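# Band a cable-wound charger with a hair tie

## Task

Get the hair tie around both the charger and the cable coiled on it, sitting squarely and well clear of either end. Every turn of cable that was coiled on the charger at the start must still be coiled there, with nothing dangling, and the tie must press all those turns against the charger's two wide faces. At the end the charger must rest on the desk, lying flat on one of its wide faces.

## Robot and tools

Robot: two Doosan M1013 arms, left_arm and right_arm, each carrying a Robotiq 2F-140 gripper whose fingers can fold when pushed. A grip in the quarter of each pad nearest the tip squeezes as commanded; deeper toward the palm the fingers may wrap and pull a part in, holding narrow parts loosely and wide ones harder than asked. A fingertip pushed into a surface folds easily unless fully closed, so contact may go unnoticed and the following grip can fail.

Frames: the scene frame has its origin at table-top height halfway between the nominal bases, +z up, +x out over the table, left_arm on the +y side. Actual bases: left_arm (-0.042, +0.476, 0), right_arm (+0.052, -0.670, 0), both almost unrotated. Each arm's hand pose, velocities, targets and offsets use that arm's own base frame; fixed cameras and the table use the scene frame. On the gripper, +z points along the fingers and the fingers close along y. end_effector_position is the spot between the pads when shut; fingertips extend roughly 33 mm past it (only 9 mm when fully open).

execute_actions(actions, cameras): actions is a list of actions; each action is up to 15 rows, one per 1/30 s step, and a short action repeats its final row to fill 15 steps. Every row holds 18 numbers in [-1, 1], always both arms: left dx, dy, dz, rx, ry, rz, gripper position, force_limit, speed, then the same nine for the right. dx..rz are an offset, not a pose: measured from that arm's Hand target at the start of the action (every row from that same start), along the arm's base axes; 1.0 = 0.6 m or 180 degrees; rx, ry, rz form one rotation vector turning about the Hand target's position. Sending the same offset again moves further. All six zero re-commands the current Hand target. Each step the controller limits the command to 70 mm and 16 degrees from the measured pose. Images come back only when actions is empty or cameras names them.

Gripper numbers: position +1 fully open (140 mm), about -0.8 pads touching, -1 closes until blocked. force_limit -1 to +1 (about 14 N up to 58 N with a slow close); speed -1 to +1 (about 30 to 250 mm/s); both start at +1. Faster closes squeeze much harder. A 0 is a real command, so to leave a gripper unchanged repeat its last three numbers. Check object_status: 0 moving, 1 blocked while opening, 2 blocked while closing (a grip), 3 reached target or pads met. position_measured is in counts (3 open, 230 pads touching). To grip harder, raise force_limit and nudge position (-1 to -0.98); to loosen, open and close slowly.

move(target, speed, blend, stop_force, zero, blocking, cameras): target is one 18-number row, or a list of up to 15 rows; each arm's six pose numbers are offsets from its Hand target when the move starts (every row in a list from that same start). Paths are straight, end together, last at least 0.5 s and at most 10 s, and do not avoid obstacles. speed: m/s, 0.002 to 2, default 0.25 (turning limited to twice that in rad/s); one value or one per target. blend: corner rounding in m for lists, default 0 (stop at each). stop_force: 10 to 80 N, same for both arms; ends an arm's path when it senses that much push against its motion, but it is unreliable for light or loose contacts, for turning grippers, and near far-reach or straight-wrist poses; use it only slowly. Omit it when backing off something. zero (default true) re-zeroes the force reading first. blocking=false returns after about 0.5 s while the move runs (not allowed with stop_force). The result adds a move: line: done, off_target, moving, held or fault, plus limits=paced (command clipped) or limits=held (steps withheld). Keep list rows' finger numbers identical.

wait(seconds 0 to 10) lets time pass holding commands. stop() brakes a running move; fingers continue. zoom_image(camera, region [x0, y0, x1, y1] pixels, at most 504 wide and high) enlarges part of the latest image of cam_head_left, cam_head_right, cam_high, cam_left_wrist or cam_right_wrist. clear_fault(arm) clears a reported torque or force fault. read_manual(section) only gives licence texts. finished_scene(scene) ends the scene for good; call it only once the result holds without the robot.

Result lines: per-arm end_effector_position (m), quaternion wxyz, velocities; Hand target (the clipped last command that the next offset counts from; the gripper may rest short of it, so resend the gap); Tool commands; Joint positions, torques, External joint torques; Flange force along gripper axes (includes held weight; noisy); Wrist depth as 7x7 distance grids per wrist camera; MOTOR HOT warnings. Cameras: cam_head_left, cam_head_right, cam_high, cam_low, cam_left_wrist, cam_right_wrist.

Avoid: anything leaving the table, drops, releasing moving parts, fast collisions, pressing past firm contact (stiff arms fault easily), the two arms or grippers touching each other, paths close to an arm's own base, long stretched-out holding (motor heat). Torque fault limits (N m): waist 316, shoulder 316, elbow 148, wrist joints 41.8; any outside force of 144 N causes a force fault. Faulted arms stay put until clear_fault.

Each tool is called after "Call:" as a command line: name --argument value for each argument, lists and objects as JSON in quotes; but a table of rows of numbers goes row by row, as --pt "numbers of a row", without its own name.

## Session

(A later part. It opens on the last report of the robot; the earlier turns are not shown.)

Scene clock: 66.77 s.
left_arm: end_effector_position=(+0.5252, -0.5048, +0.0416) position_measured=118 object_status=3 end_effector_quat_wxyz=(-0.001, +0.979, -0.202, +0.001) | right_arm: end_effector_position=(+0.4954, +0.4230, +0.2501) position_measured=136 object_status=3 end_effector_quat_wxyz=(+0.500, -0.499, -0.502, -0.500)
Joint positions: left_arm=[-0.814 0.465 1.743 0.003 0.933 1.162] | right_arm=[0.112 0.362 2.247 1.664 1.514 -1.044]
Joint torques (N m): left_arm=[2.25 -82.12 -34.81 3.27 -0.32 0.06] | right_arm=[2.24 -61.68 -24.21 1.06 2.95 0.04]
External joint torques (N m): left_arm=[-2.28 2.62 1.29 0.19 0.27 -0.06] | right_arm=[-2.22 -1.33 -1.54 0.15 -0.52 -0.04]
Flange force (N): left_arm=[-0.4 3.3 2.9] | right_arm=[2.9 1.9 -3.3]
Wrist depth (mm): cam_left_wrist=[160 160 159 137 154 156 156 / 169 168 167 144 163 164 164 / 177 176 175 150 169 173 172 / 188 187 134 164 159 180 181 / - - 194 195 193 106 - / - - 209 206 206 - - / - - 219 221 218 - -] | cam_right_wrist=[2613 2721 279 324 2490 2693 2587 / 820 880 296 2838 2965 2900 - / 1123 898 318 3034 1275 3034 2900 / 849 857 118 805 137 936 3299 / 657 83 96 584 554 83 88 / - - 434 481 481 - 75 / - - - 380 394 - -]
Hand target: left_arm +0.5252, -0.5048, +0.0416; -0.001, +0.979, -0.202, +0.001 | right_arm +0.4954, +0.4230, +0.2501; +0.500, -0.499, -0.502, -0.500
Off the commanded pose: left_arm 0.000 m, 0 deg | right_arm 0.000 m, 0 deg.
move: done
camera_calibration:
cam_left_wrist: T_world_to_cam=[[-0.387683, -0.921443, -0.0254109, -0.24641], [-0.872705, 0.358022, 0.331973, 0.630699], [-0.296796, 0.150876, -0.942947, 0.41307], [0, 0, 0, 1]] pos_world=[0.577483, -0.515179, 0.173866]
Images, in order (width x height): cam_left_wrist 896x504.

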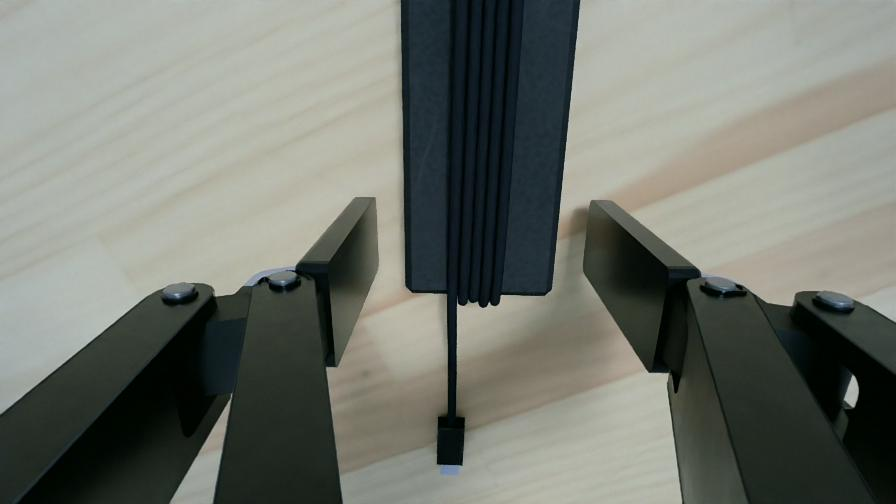

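Call:
move --target '[0,0,0,0,0,0,-1,0,-1,0,0,0,0,0,0,-0.05,0.2,0]'

Call:
move --target '[0,0,0.1,0,0,0,-1,0,-1,0,0,0,0,0,0,-0.05,0.2,0]' --speed 0.06 --cameras '["cam_right_wrist","cam_left_wrist"]'

Scene clock: 68.33 s.
left_arm: end_effector_position=(+0.5252, -0.5048, +0.0416) position_measured=156 object_status=0 end_effector_quat_wxyz=(-0.001, +0.979, -0.202, +0.001) | right_arm: end_effector_position=(+0.4954, +0.4230, +0.2501) position_measured=136 object_status=3 end_effector_quat_wxyz=(+0.500, -0.499, -0.502, -0.500)
Joint positions: left_arm=[-0.814 0.465 1.743 0.003 0.933 1.162] | right_arm=[0.112 0.362 2.247 1.664 1.514 -1.044]
Joint torques (N m): left_arm=[2.04 -80.69 -34.32 3.16 -0.54 0.04] | right_arm=[2.2 -62.01 -24.36 1.02 2.91 0.02]
External joint torques (N m): left_arm=[-2.02 1.34 0.9 0.28 0.49 -0.04] | right_arm=[-2.14 -1.1 -1.39 0.18 -0.48 -0.02]
Flange force (N): left_arm=[-0.9 2.7 1.1] | right_arm=[2.5 1.8 -3.2]
Wrist depth (mm): cam_left_wrist=[161 160 159 137 156 156 156 / 169 168 167 144 165 164 164 / 177 177 176 151 172 173 172 / 188 186 182 158 157 182 180 / 196 - - 196 192 - 188 / - - - 206 206 - - / - - - 219 220 - -] | cam_right_wrist=[2721 2721 279 325 2562 2721 2613 / 2869 889 297 3105 2721 2932 - / 825 898 319 1100 1222 3069 3666 / 849 862 117 797 157 871 3519 / 653 84 94 585 556 83 91 / - - - 482 482 - - / - - - 381 395 - -]
Hand target: left_arm +0.5252, -0.5048, +0.0416; -0.001, +0.979, -0.202, +0.001 | right_arm +0.4954, +0.4230, +0.2501; +0.500, -0.499, -0.502, -0.500
Off the commanded pose: left_arm 0.000 m, 0 deg | right_arm 0.000 m, 0 deg.
move: done

Scene clock: 69.67 s.
left_arm: end_effector_position=(+0.5252, -0.5048, +0.1015) position_measured=156 object_status=2 end_effector_quat_wxyz=(-0.001, +0.979, -0.202, +0.001) | right_arm: end_effector_position=(+0.4954, +0.4230, +0.2501) position_measured=136 object_status=3 end_effector_quat_wxyz=(+0.500, -0.499, -0.502, -0.500)
Joint positions: left_arm=[-0.814 0.411 1.699 0.003 1.031 1.162] | right_arm=[0.112 0.362 2.247 1.664 1.514 -1.044]
Joint torques (N m): left_arm=[2.23 -82.1 -39.02 3.55 -0.18 0.05] | right_arm=[2.13 -61.68 -24.47 1.02 2.91 0.04]
External joint torques (N m): left_arm=[-2.25 6.11 3.52 0.11 0.12 -0.05] | right_arm=[-2.13 -1.22 -1.25 0.19 -0.49 -0.04]
Flange force (N): left_arm=[-0.2 3.3 7.8] | right_arm=[2.6 1.4 -3.2]
Wrist depth (mm): cam_left_wrist=[215 214 213 136 207 210 209 / 227 225 225 143 219 220 220 / 238 237 235 150 229 232 231 / 252 250 243 158 157 244 243 / 263 - - 261 257 - 255 / - - - 279 277 - - / - - - 296 295 - -] | cam_right_wrist=[2778 880 283 2778 - 2749 1970 / 2808 883 302 2900 2749 3180 2900 / 783 898 313 402 1222 3034 - / 843 857 117 802 137 862 3299 / 653 83 94 618 553 83 2639 / - - 382 443 482 - 71 / - - - 393 395 - -]
Hand target: left_arm +0.5252, -0.5048, +0.1016; -0.001, +0.979, -0.202, +0.001 | right_arm +0.4954, +0.4230, +0.2501; +0.500, -0.499, -0.502, -0.500
Off the commanded pose: left_arm 0.000 m, 0 deg | right_arm 0.000 m, 0 deg.
move: done
camera_calibration:
cam_left_wrist: T_world_to_cam=[[-0.387683, -0.921443, -0.0254109, -0.24489], [-0.872705, 0.358022, 0.331973, 0.610847], [-0.296796, 0.150876, -0.942947, 0.469458], [0, 0, 0, 1]] pos_world=[0.577483, -0.515179, 0.233666]
cam_right_wrist: T_world_to_cam=[[0.999698, 0.023519, -0.00708606, -0.493112], [0.00195209, -0.363639, -0.931538, 0.389365], [-0.0244856, 0.931243, -0.363575, -0.15258], [0, 0, 0, 1]] pos_world=[0.488467, 0.295274, 0.30374]
Images, in order (width x height): cam_left_wrist 896x504, cam_right_wrist 896x504.

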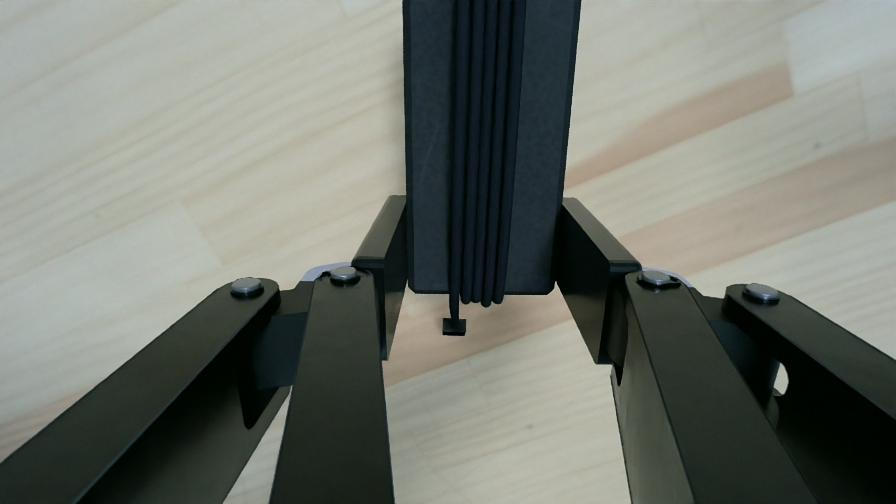

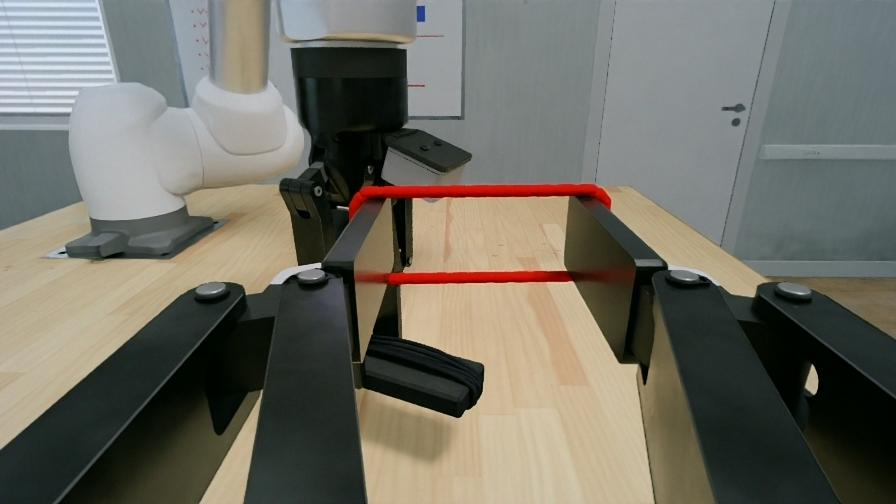

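Call:
move --target '[0.13,-0.057,0.287,0,0,-0.3642,-1,0,-1,0,0,0,0,0,0,-0.05,0.2,0]' --speed 0.2 --cameras '["cam_right_wrist","cam_left_wrist","cam_low"]'

Scene clock: 73.87 s.
left_arm: end_effector_position=(+0.6032, -0.5390, +0.2737) position_measured=156 object_status=2 end_effector_quat_wxyz=(+0.000, +0.714, -0.700, +0.001) | right_arm: end_effector_position=(+0.4954, +0.4230, +0.2501) position_measured=136 object_status=3 end_effector_quat_wxyz=(+0.500, -0.499, -0.502, -0.500)
Joint positions: left_arm=[-0.772 0.431 1.336 0 1.371 2.35] | right_arm=[0.112 0.362 2.247 1.664 1.514 -1.044]
Joint torques (N m): left_arm=[2.3 -88.79 -44.26 3.9 -0.32 0.23] | right_arm=[2.02 -61.92 -24.4 1.04 2.93 0]
External joint torques (N m): left_arm=[-2.34 5.48 3.6 0.23 0.27 -0.23] | right_arm=[-1.91 -1.16 -1.34 0.16 -0.51 0]
Flange force (N): left_arm=[2.6 1.9 6.2] | right_arm=[2.6 1.6 -2.8]
Wrist depth (mm): cam_left_wrist=[373 372 370 136 360 364 363 / 392 392 387 142 379 383 379 / 409 409 410 150 398 403 399 / 434 431 420 159 159 422 419 / 453 - - 453 136 - 440 / - - - 483 479 - - / - - - 506 - - -] | cam_right_wrist=[3105 2613 880 289 2693 2693 3384 / 2838 886 2749 - 2778 2749 - / 815 898 1104 222 1257 3142 - / 841 851 118 862 137 860 3034 / 650 83 96 622 554 83 91 / - - 479 479 479 - 75 / - - - 393 394 - -]
Hand target: left_arm +0.6032, -0.5390, +0.2738; +0.000, +0.714, -0.700, +0.001 | right_arm +0.4954, +0.4230, +0.2501; +0.500, -0.499, -0.502, -0.500
Off the commanded pose: left_arm 0.000 m, 0 deg | right_arm 0.000 m, 0 deg.
move: done
camera_calibration:
cam_left_wrist: T_world_to_cam=[[-0.999272, -0.0284404, -0.0254218, 0.608491], [-0.0352733, 0.942639, 0.331944, 0.443888], [0.0145229, 0.3326, -0.942956, 0.57038], [0, 0, 0, 1]] pos_world=[0.615421, -0.590829, 0.405966]
cam_right_wrist: T_world_to_cam=[[0.999698, 0.023519, -0.00708606, -0.493112], [0.00195209, -0.363639, -0.931538, 0.389365], [-0.0244856, 0.931243, -0.363575, -0.15258], [0, 0, 0, 1]] pos_world=[0.488467, 0.295274, 0.30374]
Images, in order (width x height): cam_low 896x504, cam_left_wrist 896x504, cam_right_wrist 896x504.

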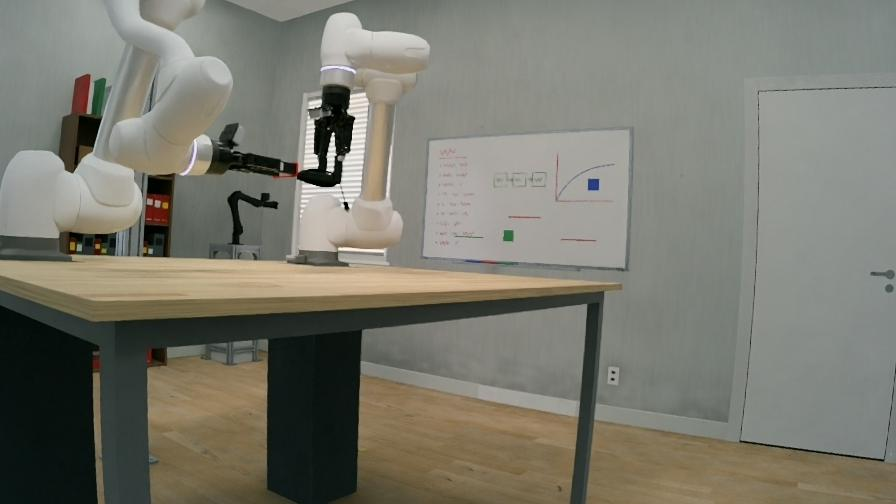

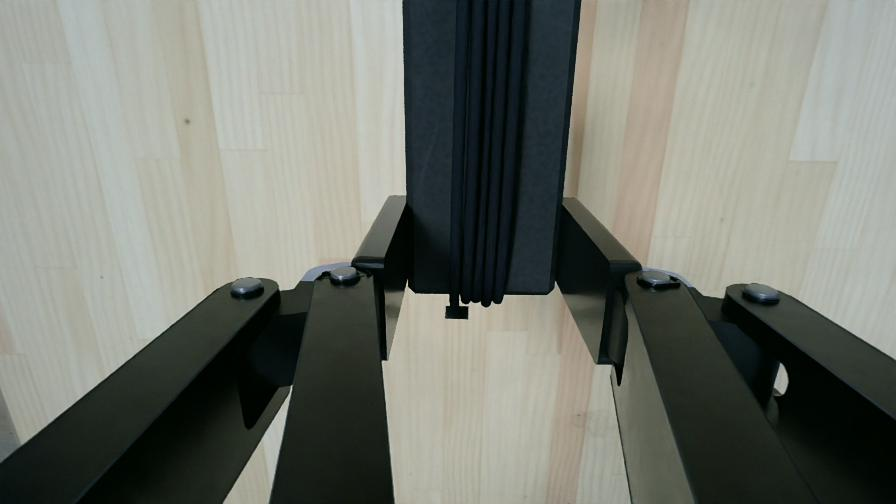

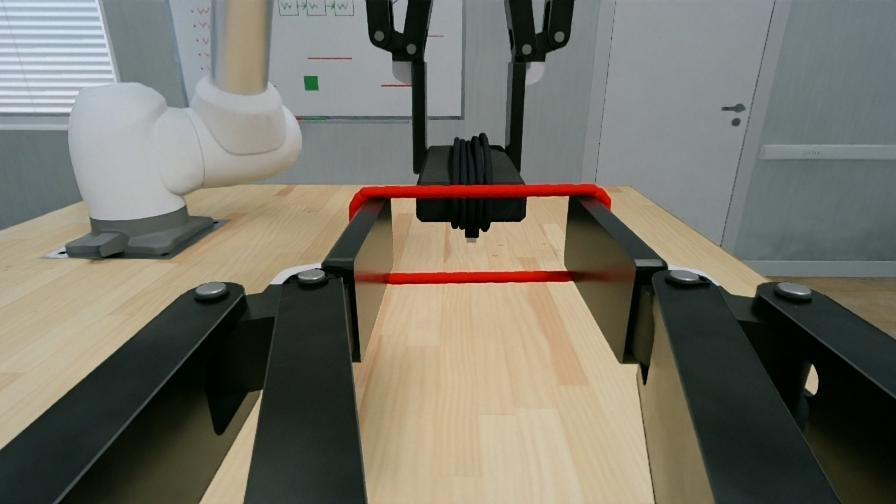

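Call:
zoom_image --camera "cam_right_wrist" --region '[340, 110, 620, 300]'

Call:
zoom_image --camera "cam_low" --region '[200, 110, 400, 220]'

Scaled by 1.800.

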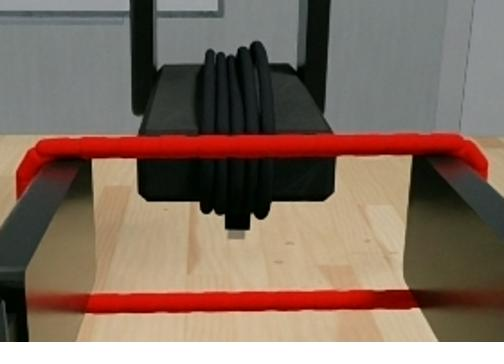

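Scaled by 2.520.

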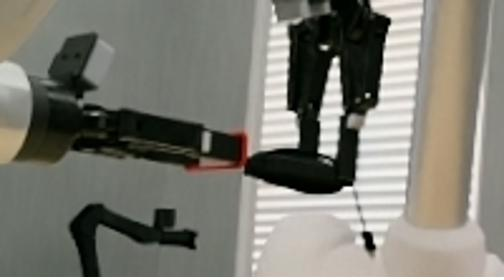

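Call:
move --target '[0,0,0.0075,0,0,0,-1,0,-1,-0.0025,0.08,0,0,0,0,-0.05,0.2,0]' --speed 0.04 --cameras '["cam_right_wrist","cam_left_wrist"]'

Scene clock: 76.63 s.
left_arm: end_effector_position=(+0.6032, -0.5390, +0.2783) position_measured=156 object_status=2 end_effector_quat_wxyz=(+0.000, +0.714, -0.700, +0.001) | right_arm: end_effector_position=(+0.4939, +0.4709, +0.2501) position_measured=136 object_status=3 end_effector_quat_wxyz=(+0.500, -0.499, -0.502, -0.500)
Joint positions: left_arm=[-0.772 0.43 1.33 0 1.379 2.35] | right_arm=[0.205 0.372 2.229 1.744 1.466 -1.043]
Joint torques (N m): left_arm=[2.34 -88.83 -44.22 3.93 -0.33 0.05] | right_arm=[3.21 -63.03 -24.69 1 2.92 0]
External joint torques (N m): left_arm=[-2.39 5.81 3.55 0.21 0.28 -0.05] | right_arm=[-3.18 -1.32 -1.48 0.02 -0.5 0]
Flange force (N): left_arm=[2.9 1.3 6.2] | right_arm=[3.0 2.6 -5.2]
Wrist depth (mm): cam_left_wrist=[378 374 373 136 364 371 370 / 400 392 392 142 385 387 385 / 414 414 410 - 400 407 405 / 442 441 425 159 159 430 426 / 457 - - 459 136 - 445 / - - - 487 484 - - / - - - 514 - - -] | cam_right_wrist=[2778 805 2721 2693 241 2693 - / 776 841 2838 2778 3142 2808 - / 761 871 963 189 1143 2932 2999 / 797 849 117 176 157 868 3105 / 657 84 96 615 554 83 2808 / - - 482 481 482 - - / - - - 395 394 - -]
Hand target: left_arm +0.6032, -0.5390, +0.2783; +0.000, +0.714, -0.700, +0.001 | right_arm +0.4939, +0.4710, +0.2501; +0.500, -0.499, -0.502, -0.500
Off the commanded pose: left_arm 0.000 m, 0 deg | right_arm 0.000 m, 0 deg.
move: done
camera_calibration:
cam_left_wrist: T_world_to_cam=[[-0.999276, -0.0283464, -0.0253878, 0.608649], [-0.0351734, 0.942642, 0.331947, 0.442334], [0.0145221, 0.332599, -0.942956, 0.574624], [0, 0, 0, 1]] pos_world=[0.615421, -0.590829, 0.410466]
cam_right_wrist: T_world_to_cam=[[0.999698, 0.0234831, -0.00717937, -0.492701], [0.00185212, -0.36364, -0.931538, 0.406871], [-0.0244861, 0.931243, -0.363574, -0.197316], [0, 0, 0, 1]] pos_world=[0.486967, 0.343274, 0.303739]
Images, in order (width x height): cam_left_wrist 896x504, cam_right_wrist 896x504.

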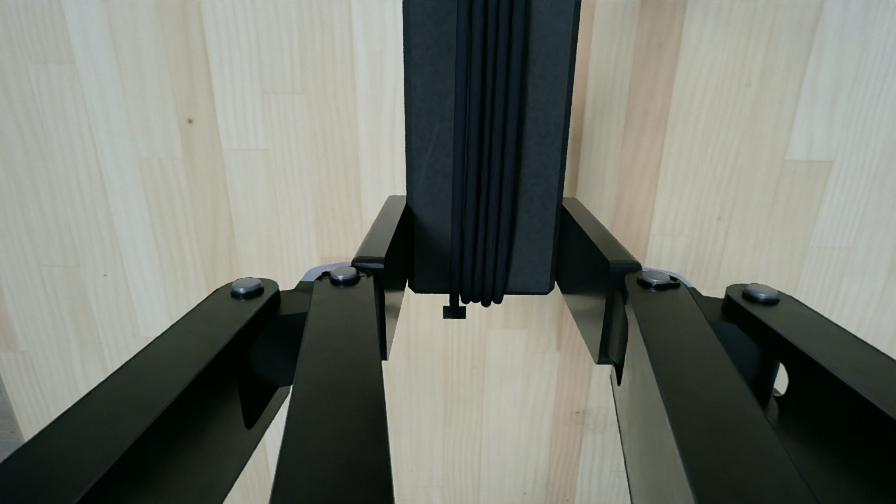

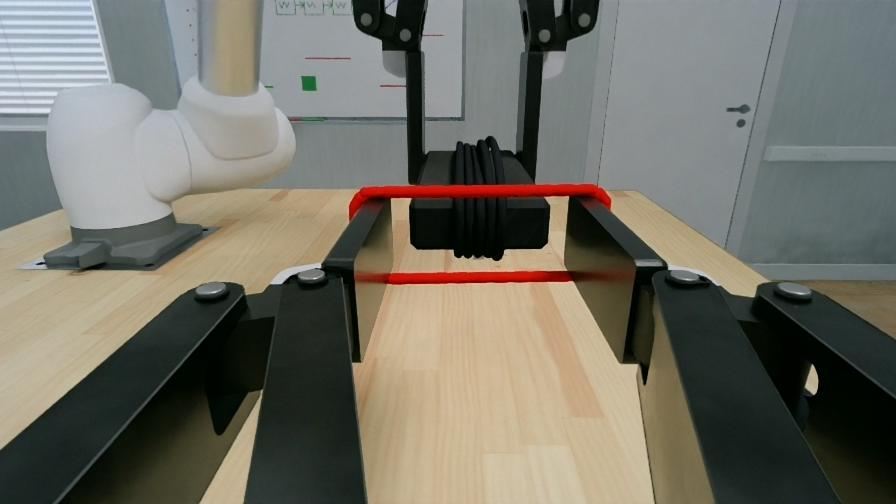

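Call:
move --target '[0,0,-0.0067,0,0,0,-1,0,-1,0,0,0,0,0,0,-0.05,0.2,0]' --speed 0.04 --cameras '["cam_right_wrist"]'

Call:
zoom_image --camera "cam_right_wrist" --region '[340, 110, 620, 300]'

Scene clock: 77.93 s.
left_arm: end_effector_position=(+0.6032, -0.5390, +0.2743) position_measured=156 object_status=2 end_effector_quat_wxyz=(+0.000, +0.714, -0.700, +0.001) | right_arm: end_effector_position=(+0.4939, +0.4710, +0.2501) position_measured=136 object_status=3 end_effector_quat_wxyz=(+0.500, -0.499, -0.502, -0.500)
Joint positions: left_arm=[-0.772 0.431 1.336 0 1.372 2.35] | right_arm=[0.206 0.372 2.229 1.744 1.466 -1.043]
Joint torques (N m): left_arm=[2.5 -89.13 -44.09 3.92 -0.24 0.02] | right_arm=[2.22 -63.19 -24.69 0.83 2.95 0.08]
External joint torques (N m): left_arm=[-2.28 5.16 3.2 0.25 0.19 -0.02] | right_arm=[-2.29 -1.34 -1.53 0.2 -0.52 -0.08]
Flange force (N): left_arm=[2.6 1.4 5.7] | right_arm=[2.9 2.1 -3.1]
Wrist depth (mm): cam_left_wrist=[372 372 370 136 359 366 364 / 394 388 389 143 383 383 382 / 413 409 408 149 397 403 401 / 432 434 421 159 159 422 423 / 453 - - 456 136 - 437 / - - - 479 484 - - / - - - 511 - - -] | cam_right_wrist=[2721 807 2749 2808 244 2639 - / 779 851 2749 2721 2808 2778 - / 790 868 1007 196 2838 2932 3717 / 797 846 117 175 157 939 3299 / 657 84 96 617 552 83 91 / - - 481 482 481 - 71 / - - - 395 394 - -]
Hand target: left_arm +0.6032, -0.5390, +0.2742; +0.000, +0.714, -0.700, +0.001 | right_arm +0.4939, +0.4710, +0.2501; +0.500, -0.499, -0.502, -0.500
Off the commanded pose: left_arm 0.000 m, 0 deg | right_arm 0.000 m, 0 deg.
move: done
camera_calibration:
cam_right_wrist: T_world_to_cam=[[0.999698, 0.023519, -0.00708606, -0.492741], [0.00195209, -0.363639, -0.931538, 0.406822], [-0.0244856, 0.931243, -0.363575, -0.197316], [0, 0, 0, 1]] pos_world=[0.486967, 0.343274, 0.30374]
Images, in order (width x height): cam_right_wrist 896x504.

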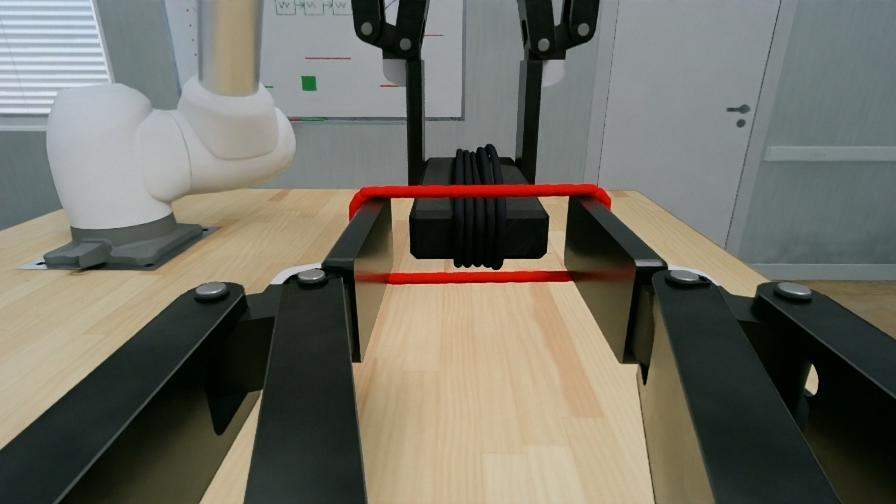

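Scaled by 1.800.

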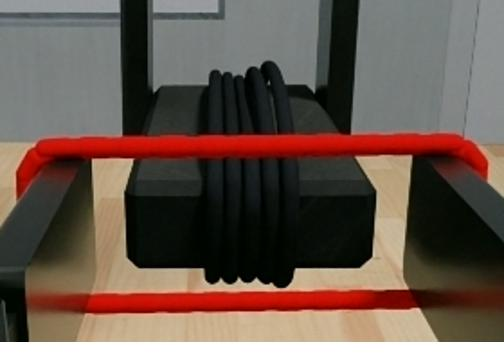

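Call:
move --target '[0,0,0.0025,0,0,0,-1,0,-1,0,0,0,0,0,0,-0.05,0.2,0]' --speed 0.04

Call:
move --target '[0,0,0,0,0,0,-1,0,-1,0,0.03,0,0,0,0,-0.05,0.2,0]' --speed 0.02 --stop_force 20 --cameras '["cam_right_wrist","cam_left_wrist"]'

Call:
zoom_image --camera "cam_right_wrist" --region '[340, 110, 620, 300]'

Scene clock: 79.13 s.
left_arm: end_effector_position=(+0.6032, -0.5390, +0.2757) position_measured=156 object_status=2 end_effector_quat_wxyz=(+0.000, +0.714, -0.700, +0.001) | right_arm: end_effector_position=(+0.4939, +0.4710, +0.2501) position_measured=136 object_status=3 end_effector_quat_wxyz=(+0.500, -0.499, -0.502, -0.500)
Joint positions: left_arm=[-0.772 0.431 1.334 0 1.375 2.35] | right_arm=[0.206 0.372 2.229 1.744 1.466 -1.043]
Joint torques (N m): left_arm=[2.44 -88.76 -44.14 3.89 -0.33 0.11] | right_arm=[2.2 -63.29 -24.85 0.84 3 0.07]
External joint torques (N m): left_arm=[-2.4 5.47 3.43 0.26 0.28 -0.11] | right_arm=[-2.39 -1.19 -1.41 0.21 -0.58 -0.07]
Flange force (N): left_arm=[2.8 1.6 5.9] | right_arm=[2.6 2.1 -3.3]
Wrist depth (mm): cam_left_wrist=[376 373 371 136 360 366 366 / 395 393 388 143 382 383 382 / 413 413 410 150 397 406 403 / 434 433 425 158 159 425 425 / 455 - - 455 135 - 441 / - - - 482 482 - - / - - - 512 - - -] | cam_right_wrist=[2721 822 2666 2587 238 2666 2666 / 750 838 2869 2721 2778 2808 - / 776 868 949 214 2900 2932 2587 / 802 841 117 176 157 936 3299 / 653 84 96 621 556 83 2749 / - - 481 482 482 - 71 / - - - 395 396 - -]
Hand target: left_arm +0.6032, -0.5390, +0.2757; +0.000, +0.714, -0.700, +0.001 | right_arm +0.4939, +0.4710, +0.2501; +0.500, -0.499, -0.502, -0.500
Off the commanded pose: left_arm 0.000 m, 0 deg | right_arm 0.000 m, 0 deg.
move: done

Scene clock: 80.83 s.
left_arm: end_effector_position=(+0.6032, -0.5390, +0.2758) position_measured=156 object_status=2 end_effector_quat_wxyz=(+0.000, +0.714, -0.700, +0.001) | right_arm: end_effector_position=(+0.4939, +0.4890, +0.2501) position_measured=136 object_status=3 end_effector_quat_wxyz=(+0.500, -0.499, -0.502, -0.500)
Joint positions: left_arm=[-0.772 0.431 1.334 0 1.375 2.35] | right_arm=[0.24 0.377 2.22 1.773 1.448 -1.042]
Joint torques (N m): left_arm=[1.66 -87.69 -43.74 3.66 -0.5 0.02] | right_arm=[2.77 -64.31 -25.51 1.01 3.33 0.03]
External joint torques (N m): left_arm=[-1.65 4.06 2.94 0.49 0.46 -0.02] | right_arm=[-2.8 -1 -0.95 -0.05 -0.91 -0.03]
Flange force (N): left_arm=[1.4 1.5 4.5] | right_arm=[2.4 1.9 -4.2]
Wrist depth (mm): cam_left_wrist=[377 373 373 136 360 366 365 / 391 392 390 142 385 385 384 / 413 408 409 149 397 409 400 / 437 438 423 158 156 428 423 / 457 - - 458 135 - 440 / - - - 482 481 - - / - - - 511 - - -] | cam_right_wrist=[2666 797 2639 2666 2613 2639 2538 / 756 827 2778 2932 2932 2838 2838 / 754 854 1000 160 249 2932 3105 / 783 843 117 157 157 936 - / 653 84 96 617 554 83 2808 / - - 481 481 481 - - / - - - 393 394 - -]
Hand target: left_arm +0.6032, -0.5390, +0.2757; +0.000, +0.714, -0.700, +0.001 | right_arm +0.4939, +0.4890, +0.2501; +0.500, -0.499, -0.502, -0.500
Off the commanded pose: left_arm 0.000 m, 0 deg | right_arm 0.000 m, 0 deg.
move: done
camera_calibration:
cam_left_wrist: T_world_to_cam=[[-0.999276, -0.0283464, -0.0253878, 0.608585], [-0.0351734, 0.942642, 0.331947, 0.443164], [0.0145221, 0.332599, -0.942956, 0.572267], [0, 0, 0, 1]] pos_world=[0.615421, -0.590829, 0.407966]
cam_right_wrist: T_world_to_cam=[[0.999698, 0.023519, -0.00708606, -0.493165], [0.00195209, -0.363639, -0.931538, 0.413368], [-0.0244856, 0.931243, -0.363575, -0.214078], [0, 0, 0, 1]] pos_world=[0.486967, 0.361274, 0.30374]
Images, in order (width x height): cam_left_wrist 896x504, cam_right_wrist 896x504.

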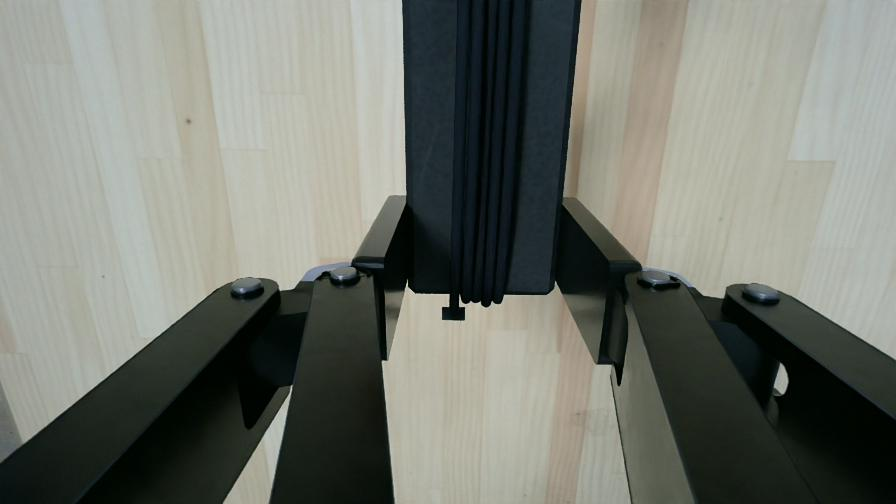

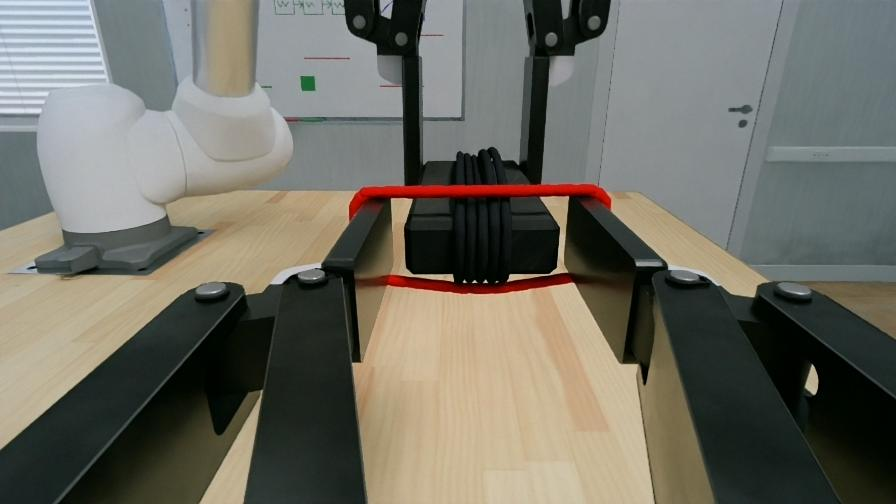

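Scaled by 1.800.

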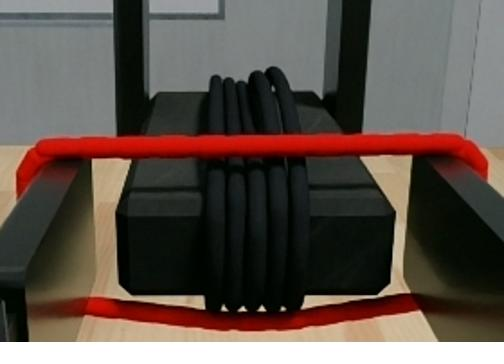

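Call:
move --target '[0,0,0,0,0,0,-1,0,-1,0,0.03,0,0,0,0,-0.05,0.2,0]' --speed 0.02 --stop_force 25

Call:
move --target '[0,0,0,0,0,0,-1,0,-1,0,0.035,0,0,0,0,-0.05,0.2,0]' --speed 0.02 --stop_force 25 --cameras '["cam_right_wrist","cam_left_wrist","cam_low"]'

Call:
zoom_image --camera "cam_right_wrist" --region '[320, 110, 640, 350]'

Call:
zoom_image --camera "cam_low" --region '[200, 110, 400, 220]'

Scene clock: 82.90 s.
left_arm: end_effector_position=(+0.6032, -0.5390, +0.2758) position_measured=156 object_status=2 end_effector_quat_wxyz=(+0.000, +0.714, -0.700, +0.001) | right_arm: end_effector_position=(+0.4939, +0.5070, +0.2501) position_measured=136 object_status=3 end_effector_quat_wxyz=(+0.500, -0.499, -0.502, -0.500)
Joint positions: left_arm=[-0.772 0.431 1.334 0 1.375 2.35] | right_arm=[0.273 0.383 2.209 1.802 1.43 -1.041]
Joint torques (N m): left_arm=[1.63 -88.11 -43.78 3.73 -0.5 0.06] | right_arm=[2.47 -65.22 -25.69 0.87 3.31 0.09]
External joint torques (N m): left_arm=[-1.72 4.63 2.99 0.42 0.45 -0.06] | right_arm=[-2.62 -1 -1.04 0.04 -0.89 -0.09]
Flange force (N): left_arm=[2.0 1.0 4.8] | right_arm=[2.3 2.0 -3.6]
Wrist depth (mm): cam_left_wrist=[377 372 374 136 137 368 366 / 393 391 389 142 379 383 380 / 412 410 410 149 397 404 401 / 439 432 421 158 158 425 426 / 457 - - 455 135 - 443 / - - - 484 482 - - / - - - 512 - - -] | cam_right_wrist=[2538 761 2666 2749 199 2639 - / 731 820 2749 3566 2749 2749 - / 739 843 1118 177 214 2869 3384 / 767 830 117 141 141 943 3142 / 660 83 96 584 556 83 88 / - - 480 482 483 - 71 / - - - 393 394 - -]
Hand target: left_arm +0.6032, -0.5390, +0.2757; +0.000, +0.714, -0.700, +0.001 | right_arm +0.4939, +0.5070, +0.2501; +0.500, -0.499, -0.502, -0.500
Off the commanded pose: left_arm 0.000 m, 0 deg | right_arm 0.000 m, 0 deg.
move: done

Scene clock: 84.73 s.
left_arm: end_effector_position=(+0.6032, -0.5390, +0.2757) position_measured=156 object_status=2 end_effector_quat_wxyz=(+0.000, +0.714, -0.700, +0.001) | right_arm: end_effector_position=(+0.4939, +0.5280, +0.2501) position_measured=136 object_status=3 end_effector_quat_wxyz=(+0.500, -0.499, -0.502, -0.500)
Joint positions: left_arm=[-0.772 0.431 1.334 0 1.375 2.35] | right_arm=[0.311 0.391 2.195 1.834 1.409 -1.04]
Joint torques (N m): left_arm=[2.03 -88.11 -43.9 3.72 -0.53 0.07] | right_arm=[3.1 -65.99 -26.08 0.75 3.26 0]
External joint torques (N m): left_arm=[-2.03 4.22 2.99 0.44 0.49 -0.07] | right_arm=[-3.1 -1.09 -0.88 0.06 -0.84 0]
Flange force (N): left_arm=[1.9 1.8 4.6] | right_arm=[2.6 2.2 -4.4]
Wrist depth (mm): cam_left_wrist=[376 374 370 136 137 369 365 / 394 397 395 144 160 383 382 / 414 413 410 150 398 407 403 / 435 437 421 158 160 425 425 / 458 - - 457 136 - 444 / - - - 483 483 - - / - - - 512 - - -] | cam_right_wrist=[2666 752 2587 2514 178 2587 2421 / 719 800 2721 2749 2693 2778 2095 / 721 822 1269 190 1133 2869 - / 748 843 118 126 131 871 - / 657 84 94 122 121 83 3034 / - - 482 485 482 - 71 / - - - 396 394 - -]
Hand target: left_arm +0.6032, -0.5390, +0.2757; +0.000, +0.714, -0.700, +0.001 | right_arm +0.4939, +0.5280, +0.2501; +0.500, -0.499, -0.502, -0.500
Off the commanded pose: left_arm 0.000 m, 0 deg | right_arm 0.000 m, 0 deg.
move: done
camera_calibration:
cam_left_wrist: T_world_to_cam=[[-0.999276, -0.0283464, -0.0253878, 0.608585], [-0.0351734, 0.942642, 0.331947, 0.443164], [0.0145221, 0.332599, -0.942956, 0.572267], [0, 0, 0, 1]] pos_world=[0.615421, -0.590829, 0.407966]
cam_right_wrist: T_world_to_cam=[[0.999698, 0.023519, -0.00708606, -0.494082], [0.00195209, -0.363639, -0.931538, 0.42755], [-0.0244856, 0.931243, -0.363575, -0.250397], [0, 0, 0, 1]] pos_world=[0.486967, 0.400274, 0.30374]
Images, in order (width x height): cam_low 896x504, cam_left_wrist 896x504, cam_right_wrist 896x504.

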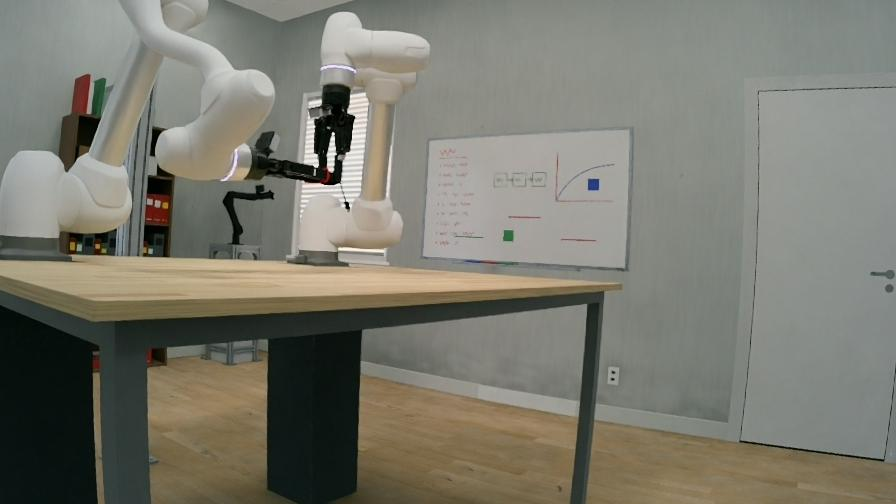

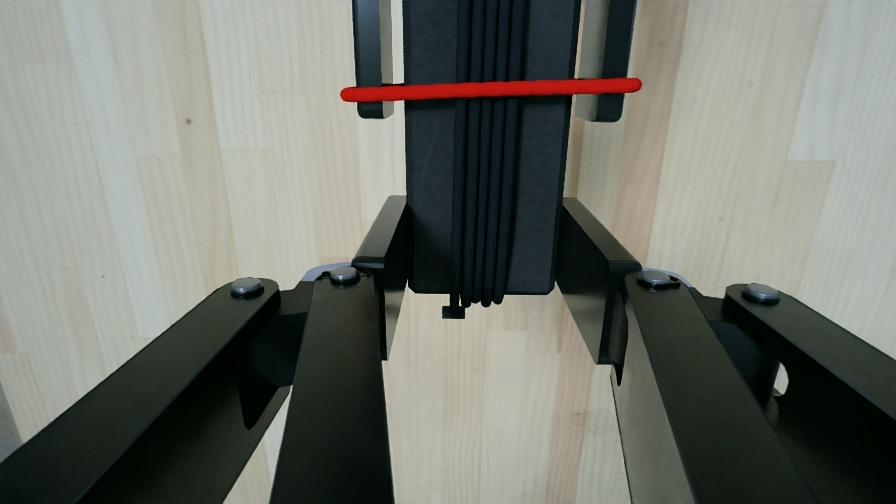

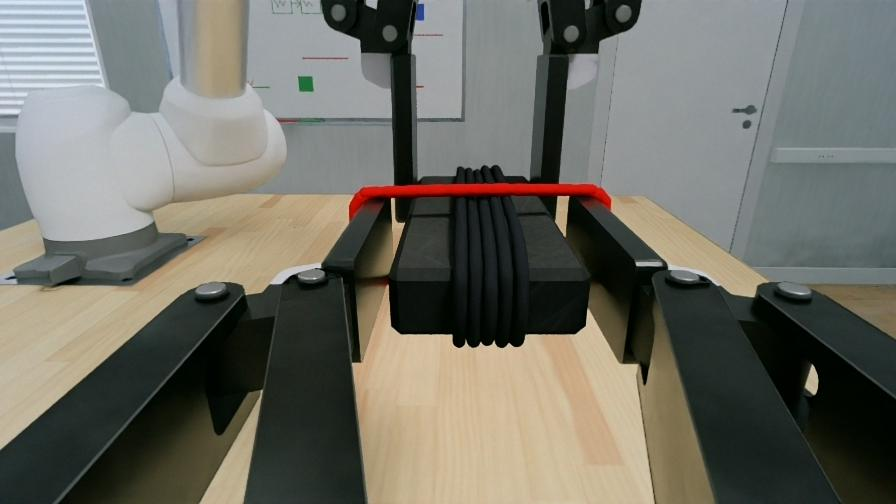

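Scaled by 1.575.

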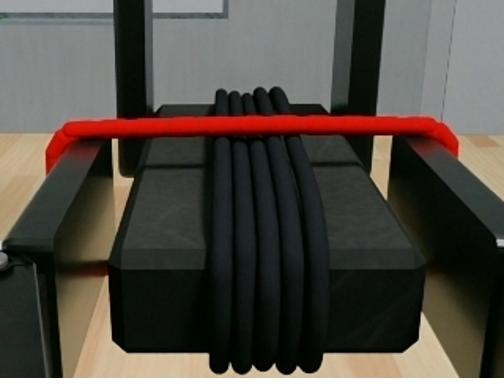

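Scaled by 2.520.

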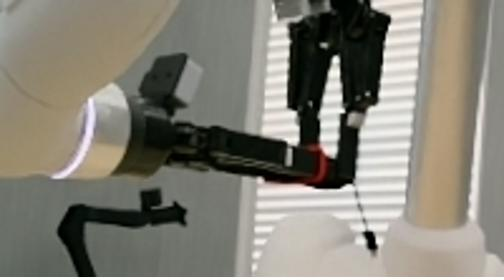

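Call:
move --target '[0,0,0,0,0,0,-1,0,-1,0,0,0,0,0,0,-1,-1,-1]'

Call:
wait --seconds 1 --cameras '["cam_right_wrist","cam_left_wrist"]'

Scene clock: 86.20 s.
left_arm: end_effector_position=(+0.6032, -0.5390, +0.2757) position_measured=156 object_status=2 end_effector_quat_wxyz=(+0.000, +0.714, -0.700, +0.001) | right_arm: end_effector_position=(+0.4939, +0.5280, +0.2501) position_measured=154 object_status=2 end_effector_quat_wxyz=(+0.500, -0.499, -0.502, -0.500)
Joint positions: left_arm=[-0.772 0.431 1.334 0 1.375 2.35] | right_arm=[0.311 0.391 2.195 1.834 1.409 -1.04]
Joint torques (N m): left_arm=[-1.12 -87.89 -45.22 2.4 -1.46 0.06] | right_arm=[4.08 -65.65 -26.69 1.2 3 0.1]
External joint torques (N m): left_arm=[1.23 4.11 4.38 1.76 1.42 -0.06] | right_arm=[-4.34 -1.29 -0.25 -0.36 -0.58 -0.1]
Flange force (N): left_arm=[-2.9 1.0 4.9] | right_arm=[2.5 1.7 -8.1]
Wrist depth (mm): cam_left_wrist=[377 371 370 136 138 368 368 / 394 392 392 141 145 385 383 / 413 412 408 149 396 404 403 / 435 433 421 158 159 428 425 / 456 - - 451 135 - 443 / - - - 482 478 - - / - - - 516 - - -] | cam_right_wrist=[2444 752 2639 2562 177 2666 - / 708 795 2721 186 2778 2721 - / 717 820 1257 171 1147 2838 - / 743 854 121 127 122 865 3105 / 655 79 94 124 121 88 2587 / - - - 481 480 - - / - 73 - 394 - - -]
Hand target: left_arm +0.6032, -0.5390, +0.2757; +0.000, +0.714, -0.700, +0.001 | right_arm +0.4939, +0.5280, +0.2501; +0.500, -0.499, -0.502, -0.500
Off the commanded pose: left_arm 0.000 m, 0 deg | right_arm 0.000 m, 0 deg.
move: done

Scene clock: 87.20 s.
left_arm: end_effector_position=(+0.6032, -0.5390, +0.2757) position_measured=156 object_status=2 end_effector_quat_wxyz=(+0.000, +0.714, -0.700, +0.001) | right_arm: end_effector_position=(+0.4939, +0.5280, +0.2501) position_measured=154 object_status=2 end_effector_quat_wxyz=(+0.500, -0.499, -0.502, -0.500)
Joint positions: left_arm=[-0.772 0.431 1.334 0 1.375 2.35] | right_arm=[0.311 0.391 2.195 1.834 1.409 -1.04]
Joint torques (N m): left_arm=[-1.19 -87.97 -45.36 2.45 -1.5 0.05] | right_arm=[4.72 -66.04 -26.62 1.06 3.03 0.09]
External joint torques (N m): left_arm=[1.18 4.01 4.44 1.72 1.45 -0.05] | right_arm=[-4.83 -0.94 -0.32 -0.24 -0.61 -0.09]
Flange force (N): left_arm=[-3.0 1.2 4.8] | right_arm=[1.9 2.4 -8.6]
Wrist depth (mm): cam_left_wrist=[375 373 369 136 138 368 364 / 392 389 390 141 145 384 385 / 416 413 408 149 400 405 403 / 430 434 422 159 159 424 423 / 457 - - 456 136 - 443 / - - - 484 483 - - / - - - 511 - - -] | cam_right_wrist=[2693 739 2613 2613 178 2613 - / 709 795 2749 2721 2838 2838 - / 719 822 1257 177 1138 2900 2932 / 743 851 121 127 124 943 - / 652 79 94 123 121 88 2490 / - - - 480 482 - - / - 73 - 393 - - -]
Hand target: left_arm +0.6032, -0.5390, +0.2757; +0.000, +0.714, -0.700, +0.001 | right_arm +0.4939, +0.5280, +0.2501; +0.500, -0.499, -0.502, -0.500
Tool commands: left_gripper/position=-1.0 left_gripper/force_limit=+0.0 left_gripper/speed=-1.0 right_gripper/position=-1.0 right_gripper/force_limit=-1.0 right_gripper/speed=-1.0
Off the commanded pose: left_arm 0.000 m, 0 deg | right_arm 0.000 m, 0 deg.
wait: 1.00 s; at rest by 0.17 s
camera_calibration:
cam_left_wrist: T_world_to_cam=[[-0.999276, -0.0283464, -0.0253878, 0.608585], [-0.0351734, 0.942642, 0.331947, 0.443164], [0.0145221, 0.332599, -0.942956, 0.572267], [0, 0, 0, 1]] pos_world=[0.615421, -0.590829, 0.407966]
cam_right_wrist: T_world_to_cam=[[0.999698, 0.0234831, -0.00717937, -0.494039], [0.00185212, -0.36364, -0.931538, 0.427599], [-0.0244861, 0.931243, -0.363574, -0.250397], [0, 0, 0, 1]] pos_world=[0.486967, 0.400274, 0.303739]
Images, in order (width x height): cam_left_wrist 896x504, cam_right_wrist 896x504.

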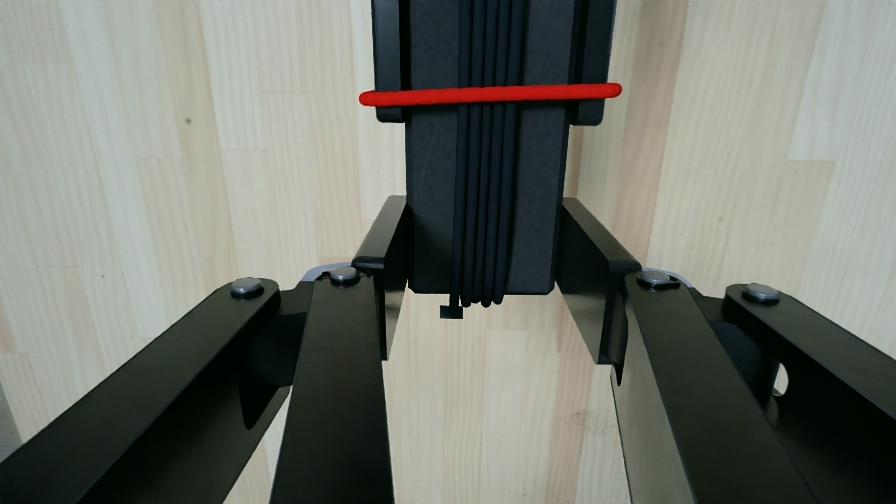

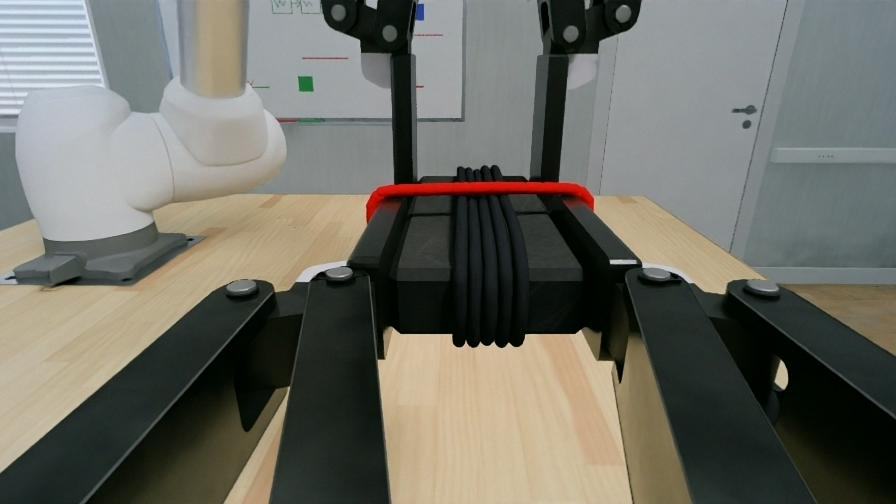

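Call:
move --pt "0 0 0 0 0 0 0.09 0 -1 0 0 0 0 0 0 -1 -1 -1" --pt "0 0 0.2 0 0 0 0.09 0 -1 0 0 0 0 0 0 -1 -1 -1" --speed 0.15

Call:
move --pt "-0.262 -0.0855 0 0 -0.5 0 0.09 0 -1 0 0 0 0 0 0 -1 -1 -1" --pt "-0.262 -0.0855 -0.243 0 -0.5 0 0.09 0 -1 0 0 0 0 0 0 -1 -1 -1" --speed 0.25 --cameras '["cam_right_wrist","cam_left_wrist"]'

Scene clock: 91.00 s.
left_arm: end_effector_position=(+0.6032, -0.5390, +0.3958) position_measured=118 object_status=3 end_effector_quat_wxyz=(+0.000, +0.714, -0.700, +0.001) | right_arm: end_effector_position=(+0.4939, +0.5280, +0.2501) position_measured=154 object_status=2 end_effector_quat_wxyz=(+0.500, -0.499, -0.502, -0.500)
Joint positions: left_arm=[-0.772 0.412 1.145 0 1.582 2.35] | right_arm=[0.311 0.391 2.195 1.834 1.409 -1.04]
Joint torques (N m): left_arm=[2.32 -84.54 -43.14 4.07 -0.29 0.09] | right_arm=[2.15 -67.54 -26.75 1.25 3.92 0.01]
External joint torques (N m): left_arm=[-2.36 2.08 1.68 0.14 0.25 -0.09] | right_arm=[-1.98 0.4 -0.21 -0.45 -1.5 -0.01]
Flange force (N): left_arm=[1.8 2.5 2.6] | right_arm=[0.3 2.0 -2.5]
Wrist depth (mm): cam_left_wrist=[482 477 480 245 472 473 470 / 508 509 507 261 502 498 496 / 535 533 532 277 520 520 520 / 577 561 133 554 158 546 554 / - - 590 592 577 106 - / - - 627 618 621 - - / - - 659 654 660 - -] | cam_right_wrist=[2587 750 2693 2721 2808 2613 - / 713 797 2666 2838 3473 2749 2838 / 721 820 1143 177 2900 2932 - / 746 849 121 131 124 860 3341 / 652 79 94 123 121 88 2467 / - - - 481 482 - - / - 73 - 394 - - -]
Hand target: left_arm +0.6032, -0.5390, +0.3957; +0.000, +0.714, -0.700, +0.001 | right_arm +0.4939, +0.5280, +0.2501; +0.500, -0.499, -0.502, -0.500
Off the commanded pose: left_arm 0.000 m, 0 deg | right_arm 0.000 m, 0 deg.
move: done

Scene clock: 95.57 s.
left_arm: end_effector_position=(+0.4460, -0.5904, +0.2500) position_measured=118 object_status=3 end_effector_quat_wxyz=(+0.495, -0.504, +0.495, -0.506) | right_arm: end_effector_position=(+0.4939, +0.5280, +0.2501) position_measured=154 object_status=2 end_effector_quat_wxyz=(+0.500, -0.499, -0.502, -0.500)
Joint positions: left_arm=[-1.438 0.465 2.064 1.682 1.495 0.589] | right_arm=[0.311 0.391 2.195 1.834 1.409 -1.04]
Joint torques (N m): left_arm=[2.71 -76.44 -28.91 1.11 2.12 0.04] | right_arm=[2.08 -67.56 -26.86 1.19 3.95 0.02]
External joint torques (N m): left_arm=[-2.7 2.41 1.03 0.18 0.13 -0.09] | right_arm=[-1.97 0.42 -0.09 -0.39 -1.52 -0.02]
Flange force (N): left_arm=[0.9 4.2 -4.3] | right_arm=[0.2 1.8 -2.4]
Wrist depth (mm): cam_left_wrist=[- - - 218 2080 503 328 / - - 3590 1846 2001 497 328 / 2279 - 3158 291 2648 491 327 / - - 132 284 157 425 325 / - - - - 338 106 - / - - - - - - - / - - - - - - -] | cam_right_wrist=[2538 610 2666 2749 2538 2562 3384 / 700 670 2666 2965 2900 2721 2275 / 713 721 761 159 2639 2808 3034 / 748 851 121 131 122 865 2721 / 653 79 94 123 121 88 2514 / - - - 480 482 - - / - 73 - 393 - - -]
Hand target: left_arm +0.4460, -0.5903, +0.2499; +0.495, -0.504, +0.495, -0.506 | right_arm +0.4939, +0.5280, +0.2501; +0.500, -0.499, -0.502, -0.500
Off the commanded pose: left_arm 0.000 m, 0 deg | right_arm 0.000 m, 0 deg.
move: done
camera_calibration:
cam_left_wrist: T_world_to_cam=[[0.0254198, -0.0284437, -0.999272, 0.235791], [-0.331856, 0.94267, -0.0352744, 0.71868], [0.942988, 0.332511, 0.0145233, -0.0861402], [0, 0, 0, 1]] pos_world=[0.313733, -0.642129, 0.262221]
cam_right_wrist: T_world_to_cam=[[0.999698, 0.0234831, -0.00717937, -0.494039], [0.00185212, -0.36364, -0.931538, 0.427599], [-0.0244861, 0.931243, -0.363574, -0.250397], [0, 0, 0, 1]] pos_world=[0.486967, 0.400274, 0.303739]
Images, in order (width x height): cam_left_wrist 896x504, cam_right_wrist 896x504.

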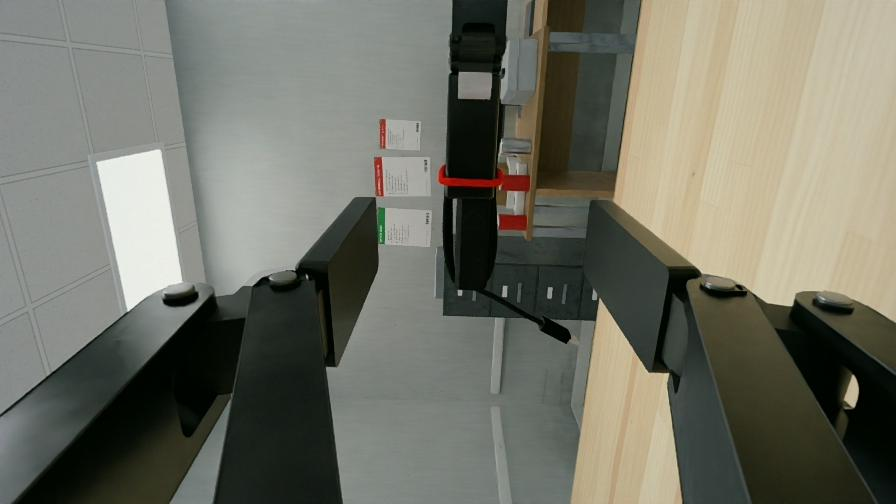

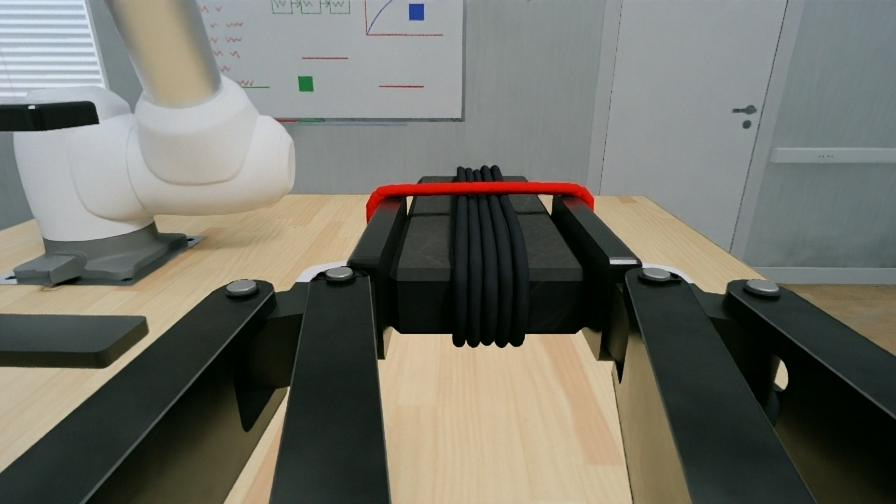

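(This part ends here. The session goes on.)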